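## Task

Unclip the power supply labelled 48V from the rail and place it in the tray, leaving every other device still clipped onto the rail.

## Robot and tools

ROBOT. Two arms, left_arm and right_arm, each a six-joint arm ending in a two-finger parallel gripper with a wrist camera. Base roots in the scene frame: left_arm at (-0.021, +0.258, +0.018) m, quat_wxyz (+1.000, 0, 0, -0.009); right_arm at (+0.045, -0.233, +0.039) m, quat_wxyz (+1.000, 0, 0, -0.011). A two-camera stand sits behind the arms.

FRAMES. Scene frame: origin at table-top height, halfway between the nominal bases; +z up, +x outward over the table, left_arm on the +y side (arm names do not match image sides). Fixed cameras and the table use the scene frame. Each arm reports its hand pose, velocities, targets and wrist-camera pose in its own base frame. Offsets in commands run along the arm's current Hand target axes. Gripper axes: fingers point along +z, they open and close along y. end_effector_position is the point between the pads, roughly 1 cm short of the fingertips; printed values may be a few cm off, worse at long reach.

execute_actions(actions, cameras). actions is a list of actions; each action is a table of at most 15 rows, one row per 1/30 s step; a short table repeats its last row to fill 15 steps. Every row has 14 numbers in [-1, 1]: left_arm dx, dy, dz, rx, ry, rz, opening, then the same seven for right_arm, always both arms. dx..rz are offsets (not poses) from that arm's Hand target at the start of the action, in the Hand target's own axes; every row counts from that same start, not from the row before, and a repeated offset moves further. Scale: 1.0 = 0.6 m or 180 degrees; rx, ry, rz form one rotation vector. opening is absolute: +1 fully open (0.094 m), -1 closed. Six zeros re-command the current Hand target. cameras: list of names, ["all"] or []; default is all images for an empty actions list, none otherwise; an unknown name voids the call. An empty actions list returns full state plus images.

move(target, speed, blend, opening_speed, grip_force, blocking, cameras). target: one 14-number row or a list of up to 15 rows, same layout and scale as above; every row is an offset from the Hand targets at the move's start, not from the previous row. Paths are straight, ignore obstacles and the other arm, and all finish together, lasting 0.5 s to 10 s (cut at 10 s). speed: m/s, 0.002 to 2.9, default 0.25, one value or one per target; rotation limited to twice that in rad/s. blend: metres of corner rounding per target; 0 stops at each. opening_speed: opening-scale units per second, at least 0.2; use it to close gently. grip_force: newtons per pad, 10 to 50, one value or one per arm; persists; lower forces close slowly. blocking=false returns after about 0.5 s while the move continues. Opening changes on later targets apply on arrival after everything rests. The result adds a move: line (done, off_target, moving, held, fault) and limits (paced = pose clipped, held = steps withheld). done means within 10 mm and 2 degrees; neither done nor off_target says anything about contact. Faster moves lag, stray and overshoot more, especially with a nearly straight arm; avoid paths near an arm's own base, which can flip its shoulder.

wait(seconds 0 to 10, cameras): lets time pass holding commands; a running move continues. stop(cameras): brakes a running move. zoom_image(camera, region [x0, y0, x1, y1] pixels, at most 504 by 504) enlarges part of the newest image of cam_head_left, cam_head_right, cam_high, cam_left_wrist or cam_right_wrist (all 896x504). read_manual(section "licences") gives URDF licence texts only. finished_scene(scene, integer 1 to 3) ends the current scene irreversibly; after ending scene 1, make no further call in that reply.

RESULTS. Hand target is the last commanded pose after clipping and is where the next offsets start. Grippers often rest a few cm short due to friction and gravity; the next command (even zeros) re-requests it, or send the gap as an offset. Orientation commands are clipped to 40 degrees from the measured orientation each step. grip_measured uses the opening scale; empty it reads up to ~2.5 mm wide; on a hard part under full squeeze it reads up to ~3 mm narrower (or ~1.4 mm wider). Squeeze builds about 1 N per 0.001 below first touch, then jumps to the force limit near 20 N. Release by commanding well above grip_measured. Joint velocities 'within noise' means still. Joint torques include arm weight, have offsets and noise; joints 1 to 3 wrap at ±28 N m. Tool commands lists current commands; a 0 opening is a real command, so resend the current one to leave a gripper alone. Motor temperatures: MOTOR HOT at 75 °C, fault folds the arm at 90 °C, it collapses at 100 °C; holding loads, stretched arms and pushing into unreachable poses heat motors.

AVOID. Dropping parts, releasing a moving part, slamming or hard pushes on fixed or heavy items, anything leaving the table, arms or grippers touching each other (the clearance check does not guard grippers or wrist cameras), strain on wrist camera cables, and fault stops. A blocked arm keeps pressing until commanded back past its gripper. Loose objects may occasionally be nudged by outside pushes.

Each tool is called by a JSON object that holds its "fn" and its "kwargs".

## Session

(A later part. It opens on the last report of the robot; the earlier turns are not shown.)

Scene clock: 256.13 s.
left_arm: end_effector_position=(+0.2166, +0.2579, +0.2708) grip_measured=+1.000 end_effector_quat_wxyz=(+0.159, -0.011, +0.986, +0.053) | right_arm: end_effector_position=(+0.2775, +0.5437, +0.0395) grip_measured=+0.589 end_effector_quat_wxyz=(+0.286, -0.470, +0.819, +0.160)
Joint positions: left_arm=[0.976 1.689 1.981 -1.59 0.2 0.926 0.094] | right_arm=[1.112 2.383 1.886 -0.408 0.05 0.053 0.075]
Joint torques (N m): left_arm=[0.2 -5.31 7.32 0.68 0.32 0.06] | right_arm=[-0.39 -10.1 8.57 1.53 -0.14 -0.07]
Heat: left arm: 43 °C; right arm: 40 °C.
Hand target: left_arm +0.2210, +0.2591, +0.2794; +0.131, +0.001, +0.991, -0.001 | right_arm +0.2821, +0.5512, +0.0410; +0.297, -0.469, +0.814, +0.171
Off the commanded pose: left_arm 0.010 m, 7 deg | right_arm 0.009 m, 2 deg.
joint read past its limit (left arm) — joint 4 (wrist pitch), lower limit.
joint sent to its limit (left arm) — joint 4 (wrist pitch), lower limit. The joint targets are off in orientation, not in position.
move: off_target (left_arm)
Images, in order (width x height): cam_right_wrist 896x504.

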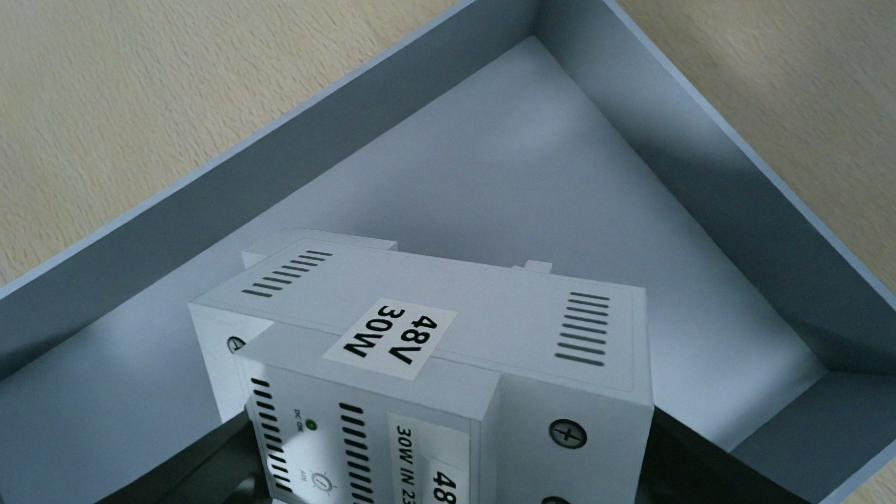

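{"fn": "move", "kwargs": {"target": [0,0,0,0,0,0,1,0.0105,0,0.013,0,0,0,-1], "speed": 0.03}}

{"fn": "move", "kwargs": {"target": [0,0,0,0,0,0,1,0.0085,0,0.0104,0,0,0,-1], "speed": 0.03}}

{"fn": "move", "kwargs": {"target": [0,0,0,0,0,0,1,0.0085,0,0.0104,0,0,0,-1], "speed": 0.03, "cameras": ["cam_right_wrist","cam_high"]}}

Scene clock: 260.73 s.
left_arm: end_effector_position=(+0.2166, +0.2579, +0.2708) grip_measured=+1.000 end_effector_quat_wxyz=(+0.159, -0.011, +0.986, +0.053) | right_arm: end_effector_position=(+0.2796, +0.5480, +0.0367) grip_measured=+0.589 end_effector_quat_wxyz=(+0.293, -0.469, +0.817, +0.165)
Joint positions: left_arm=[0.976 1.689 1.981 -1.59 0.2 0.926 0.094] | right_arm=[1.112 2.395 1.886 -0.378 0.049 0.052 0.075]
Joint torques (N m): left_arm=[0.2 -5.31 7.32 0.68 0.31 0.05] | right_arm=[-0.4 -10.07 7.15 1.5 -0.14 -0.06]
Heat: left arm: 43 °C; right arm: 40 °C.
Hand target: left_arm +0.2210, +0.2591, +0.2794; +0.131, +0.001, +0.991, -0.001 | right_arm +0.2822, +0.5513, +0.0309; +0.297, -0.469, +0.814, +0.171
Off the commanded pose: left_arm 0.010 m, 7 deg | right_arm 0.007 m, 1 deg.
joint read past its limit (left arm) — joint 4 (wrist pitch), lower limit.
joint sent to its limit (left arm) — joint 4 (wrist pitch), lower limit. The joint targets are off in orientation, not in position.
move: off_target (left_arm)

Scene clock: 261.57 s.
left_arm: end_effector_position=(+0.2166, +0.2579, +0.2708) grip_measured=+1.000 end_effector_quat_wxyz=(+0.159, -0.011, +0.986, +0.053) | right_arm: end_effector_position=(+0.2814, +0.5519, +0.0358) grip_measured=+0.589 end_effector_quat_wxyz=(+0.299, -0.467, +0.814, +0.170)
Joint positions: left_arm=[0.976 1.689 1.981 -1.59 0.2 0.926 0.094] | right_arm=[1.112 2.404 1.886 -0.352 0.049 0.052 0.075]
Joint torques (N m): left_arm=[0.2 -5.33 7.32 0.68 0.32 0.06] | right_arm=[-0.4 -9.99 5.91 1.55 -0.12 -0.07]
Heat: left arm: 43 °C; right arm: 40 °C.
Hand target: left_arm +0.2210, +0.2591, +0.2794; +0.131, +0.001, +0.991, -0.001 | right_arm +0.2823, +0.5514, +0.0229; +0.297, -0.469, +0.814, +0.171
Off the commanded pose: left_arm 0.010 m, 7 deg | right_arm 0.013 m, 0 deg.
joint read past its limit (left arm) — joint 4 (wrist pitch), lower limit.
joint sent to its limit (left arm) — joint 4 (wrist pitch), lower limit. The joint targets are off in orientation, not in position.
move: off_target (left_arm, right_arm)

Scene clock: 262.47 s.
left_arm: end_effector_position=(+0.2166, +0.2579, +0.2708) grip_measured=+1.000 end_effector_quat_wxyz=(+0.159, -0.011, +0.986, +0.053) | right_arm: end_effector_position=(+0.2823, +0.5551, +0.0343) grip_measured=+0.589 end_effector_quat_wxyz=(+0.307, -0.466, +0.811, +0.176)
Joint positions: left_arm=[0.976 1.689 1.981 -1.59 0.2 0.926 0.094] | right_arm=[1.112 2.407 1.872 -0.314 0.045 0.052 0.075]
Joint torques (N m): left_arm=[0.21 -5.31 7.32 0.67 0.31 0.05] | right_arm=[-0.4 -9.47 5.98 1.42 -0.11 -0.07]
Heat: left arm: 43 °C; right arm: 40 °C.
Hand target: left_arm +0.2210, +0.2591, +0.2794; +0.131, +0.001, +0.991, -0.001 | right_arm +0.2824, +0.5515, +0.0149; +0.297, -0.469, +0.814, +0.171
Off the commanded pose: left_arm 0.010 m, 7 deg | right_arm 0.020 m, 1 deg.
joint read past its limit (left arm) — joint 4 (wrist pitch), lower limit.
joint sent to its limit (left arm) — joint 4 (wrist pitch), lower limit. The joint targets are off in orientation, not in position.
move: off_target (left_arm, right_arm)
Images, in order (width x height): cam_high 896x504, cam_right_wrist 896x504.

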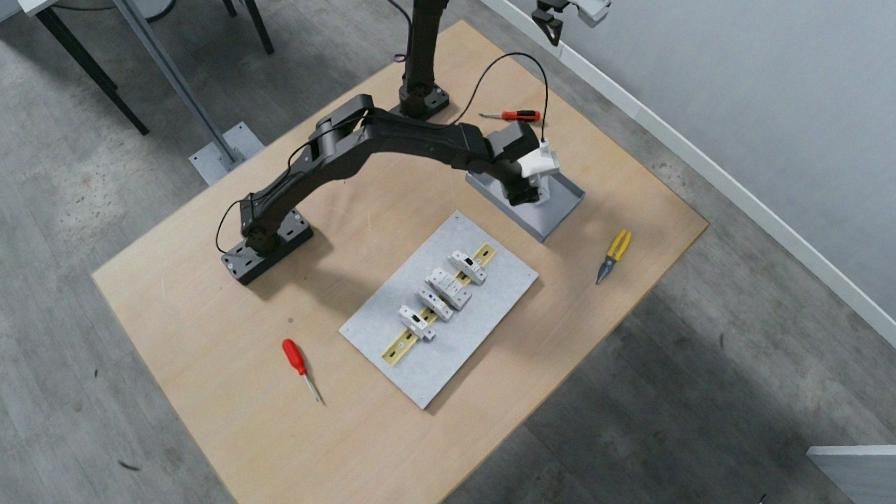

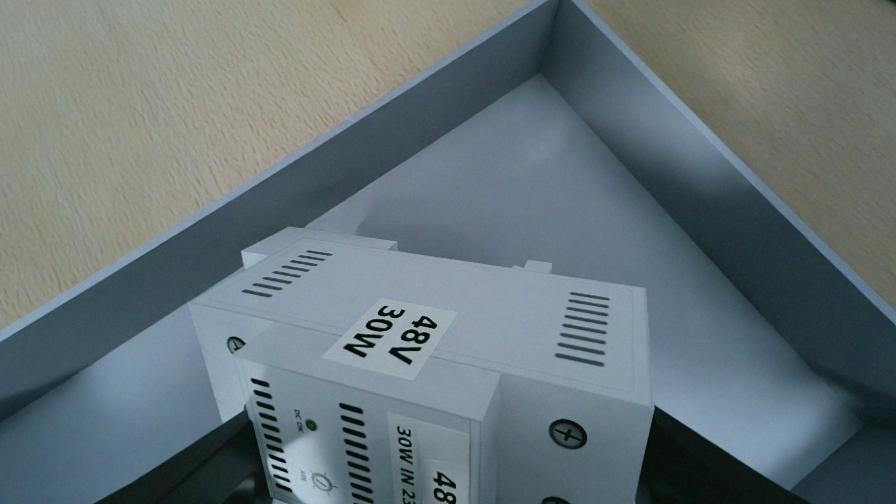

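{"fn": "move", "kwargs": {"target": [0,0,0,0,0,0,1,-0.012,0,-0.016,0,0,0,-1], "speed": 0.03}}

{"fn": "move", "kwargs": {"target": [0,0,0,0,0,0,1,0,0,0,0,0,0,1], "opening_speed": 0.3, "cameras": ["cam_right_wrist","cam_high"]}}

Scene clock: 265.23 s.
left_arm: end_effector_position=(+0.2166, +0.2579, +0.2708) grip_measured=+1.000 end_effector_quat_wxyz=(+0.159, -0.011, +0.986, +0.053) | right_arm: end_effector_position=(+0.2821, +0.5550, +0.0342) grip_measured=+0.589 end_effector_quat_wxyz=(+0.306, -0.466, +0.811, +0.176)
Joint positions: left_arm=[0.976 1.689 1.981 -1.59 0.2 0.926 0.094] | right_arm=[1.112 2.407 1.872 -0.315 0.045 0.052 0.075]
Joint torques (N m): left_arm=[0.2 -5.31 7.32 0.68 0.31 0.06] | right_arm=[-0.4 -10.66 7.51 1.04 -0.09 -0.06]
Heat: left arm: 43 °C; right arm: 40 °C.
Hand target: left_arm +0.2210, +0.2591, +0.2794; +0.131, +0.001, +0.991, -0.001 | right_arm +0.2820, +0.5510, +0.0269; +0.297, -0.469, +0.814, +0.171
Off the commanded pose: left_arm 0.010 m, 7 deg | right_arm 0.008 m, 1 deg.
joint read past its limit (left arm) — joint 4 (wrist pitch), lower limit.
joint sent to its limit (left arm) — joint 4 (wrist pitch), lower limit. The joint targets are off in orientation, not in position.
move: off_target (left_arm)

Scene clock: 272.10 s.
left_arm: end_effector_position=(+0.2166, +0.2579, +0.2708) grip_measured=+1.000 end_effector_quat_wxyz=(+0.159, -0.011, +0.986, +0.053) | right_arm: end_effector_position=(+0.2814, +0.5538, +0.0329) grip_measured=+0.998 end_effector_quat_wxyz=(+0.303, -0.467, +0.812, +0.175)
Joint positions: left_arm=[0.976 1.689 1.981 -1.59 0.2 0.926 0.094] | right_arm=[1.111 2.407 1.872 -0.322 0.043 0.052 0.094]
Joint torques (N m): left_arm=[0.2 -5.31 7.32 0.68 0.31 0.06] | right_arm=[-0.42 -10.63 7.5 1.11 -0.06 -0.06]
Heat: left arm: 43 °C; right arm: 41 °C.
Hand target: left_arm +0.2210, +0.2591, +0.2794; +0.131, +0.001, +0.991, -0.001 | right_arm +0.2820, +0.5510, +0.0269; +0.297, -0.469, +0.814, +0.171
Off the commanded pose: left_arm 0.010 m, 7 deg | right_arm 0.007 m, 1 deg.
joint read past its limit (left arm) — joint 4 (wrist pitch), lower limit.
joint sent to its limit (left arm) — joint 4 (wrist pitch), lower limit. The joint targets are off in orientation, not in position.
move: off_target (left_arm)
Images, in order (width x height): cam_high 896x504, cam_right_wrist 896x504.

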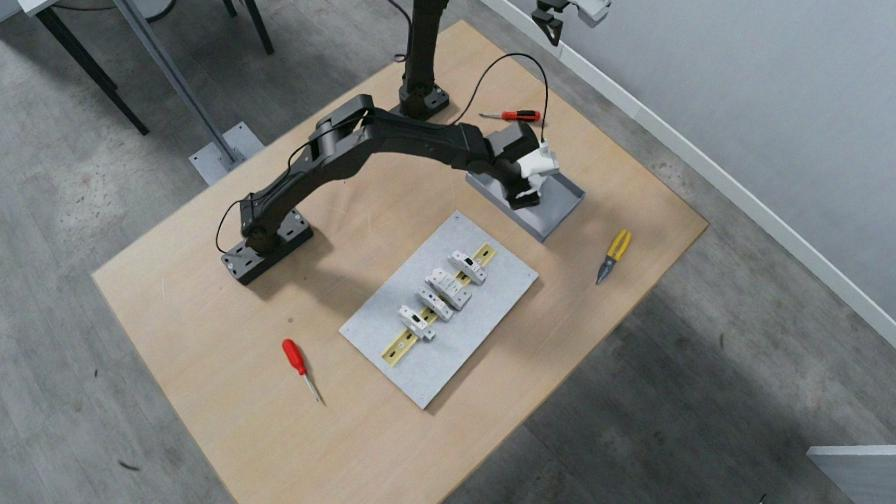

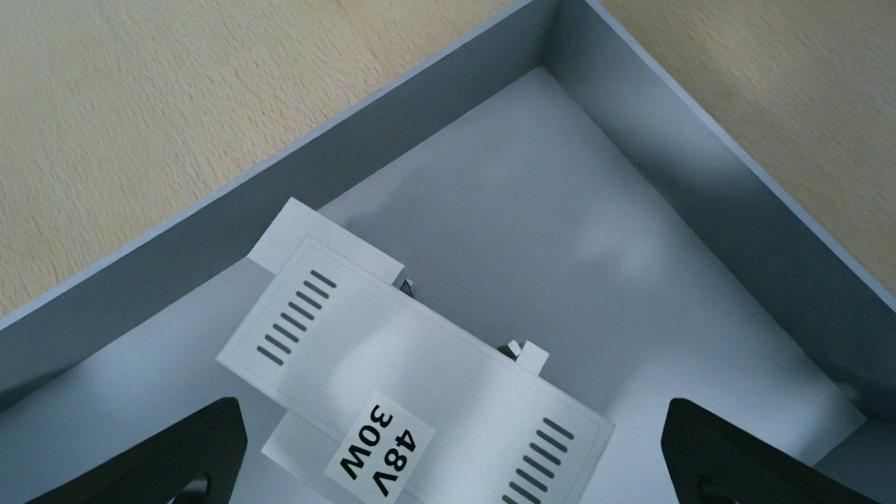

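Lying in the tray. Retreat backward along the fingers.

{"fn": "move", "kwargs": {"target": [0,0,0,0,0,0,1,0,0,-0.22,0,0,0,1], "speed": 0.08, "cameras": ["cam_right_wrist","cam_high","cam_head_left"]}}

{"fn": "zoom_image", "kwargs": {"camera": "cam_high", "region": [360, 220, 520, 370]}}

Scene clock: 278.43 s.
left_arm: end_effector_position=(+0.2166, +0.2579, +0.2708) grip_measured=+1.000 end_effector_quat_wxyz=(+0.159, -0.011, +0.986, +0.053) | right_arm: end_effector_position=(+0.2462, +0.4825, +0.1209) grip_measured=+0.998 end_effector_quat_wxyz=(+0.296, -0.469, +0.815, +0.171)
Joint positions: left_arm=[0.976 1.689 1.981 -1.59 0.2 0.926 0.094] | right_arm=[1.111 2.012 1.595 -0.458 0.043 0.052 0.094]
Joint torques (N m): left_arm=[0.2 -5.33 7.32 0.68 0.31 0.06] | right_arm=[0.7 -11.43 5.87 1.08 0.03 0.05]
Heat: left arm: 43 °C; right arm: 42 °C.
Hand target: left_arm +0.2210, +0.2591, +0.2794; +0.131, +0.001, +0.991, -0.001 | right_arm +0.2395, +0.4774, +0.1280; +0.297, -0.469, +0.814, +0.171
Off the commanded pose: left_arm 0.010 m, 7 deg | right_arm 0.011 m, 0 deg.
joint read past its limit (left arm) — joint 4 (wrist pitch), lower limit.
joint sent to its limit (left arm) — joint 4 (wrist pitch), lower limit. The joint targets are off in orientation, not in position.
move: off_target (left_arm, right_arm)
Images, in order (width x height): cam_head_left 896x504, cam_high 896x504, cam_right_wrist 896x504.

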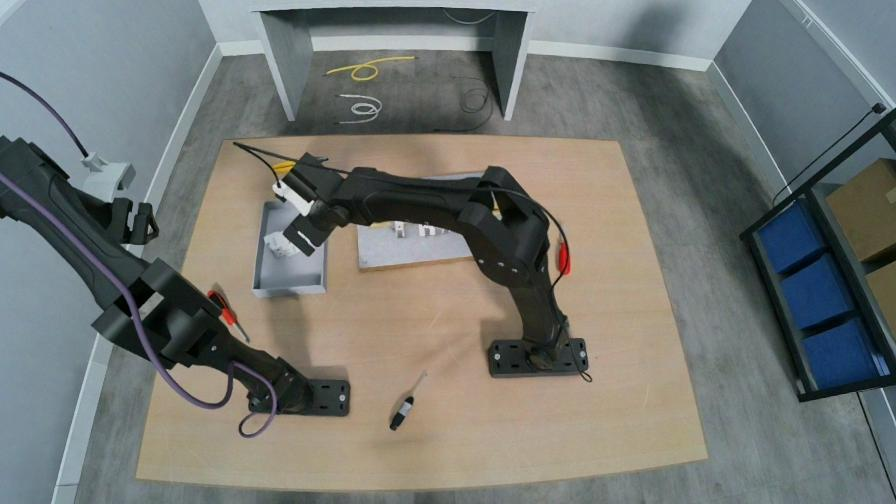

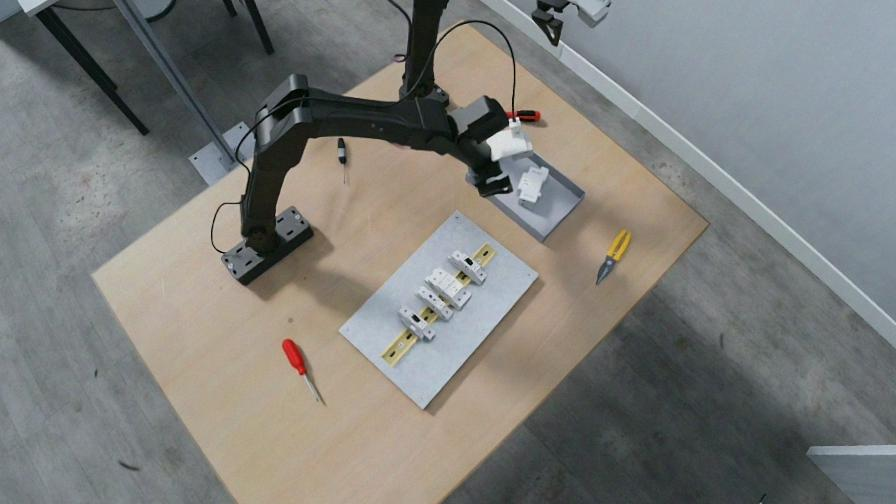

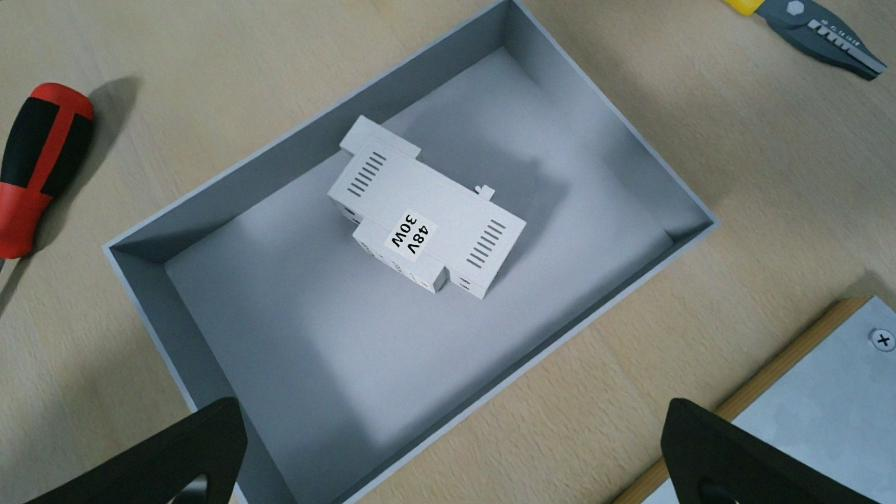

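Scaled by 3.150 from the camera's 896x504 image, which has a finer 1280x720 frame.

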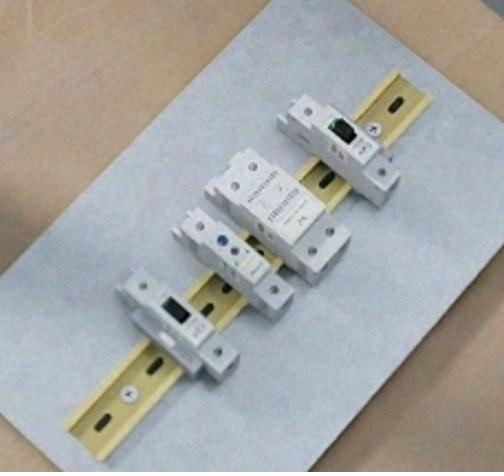

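All good.

{"fn": "finished_scene", "kwargs": {"scene": 3}}

The scene is finished: the task was done.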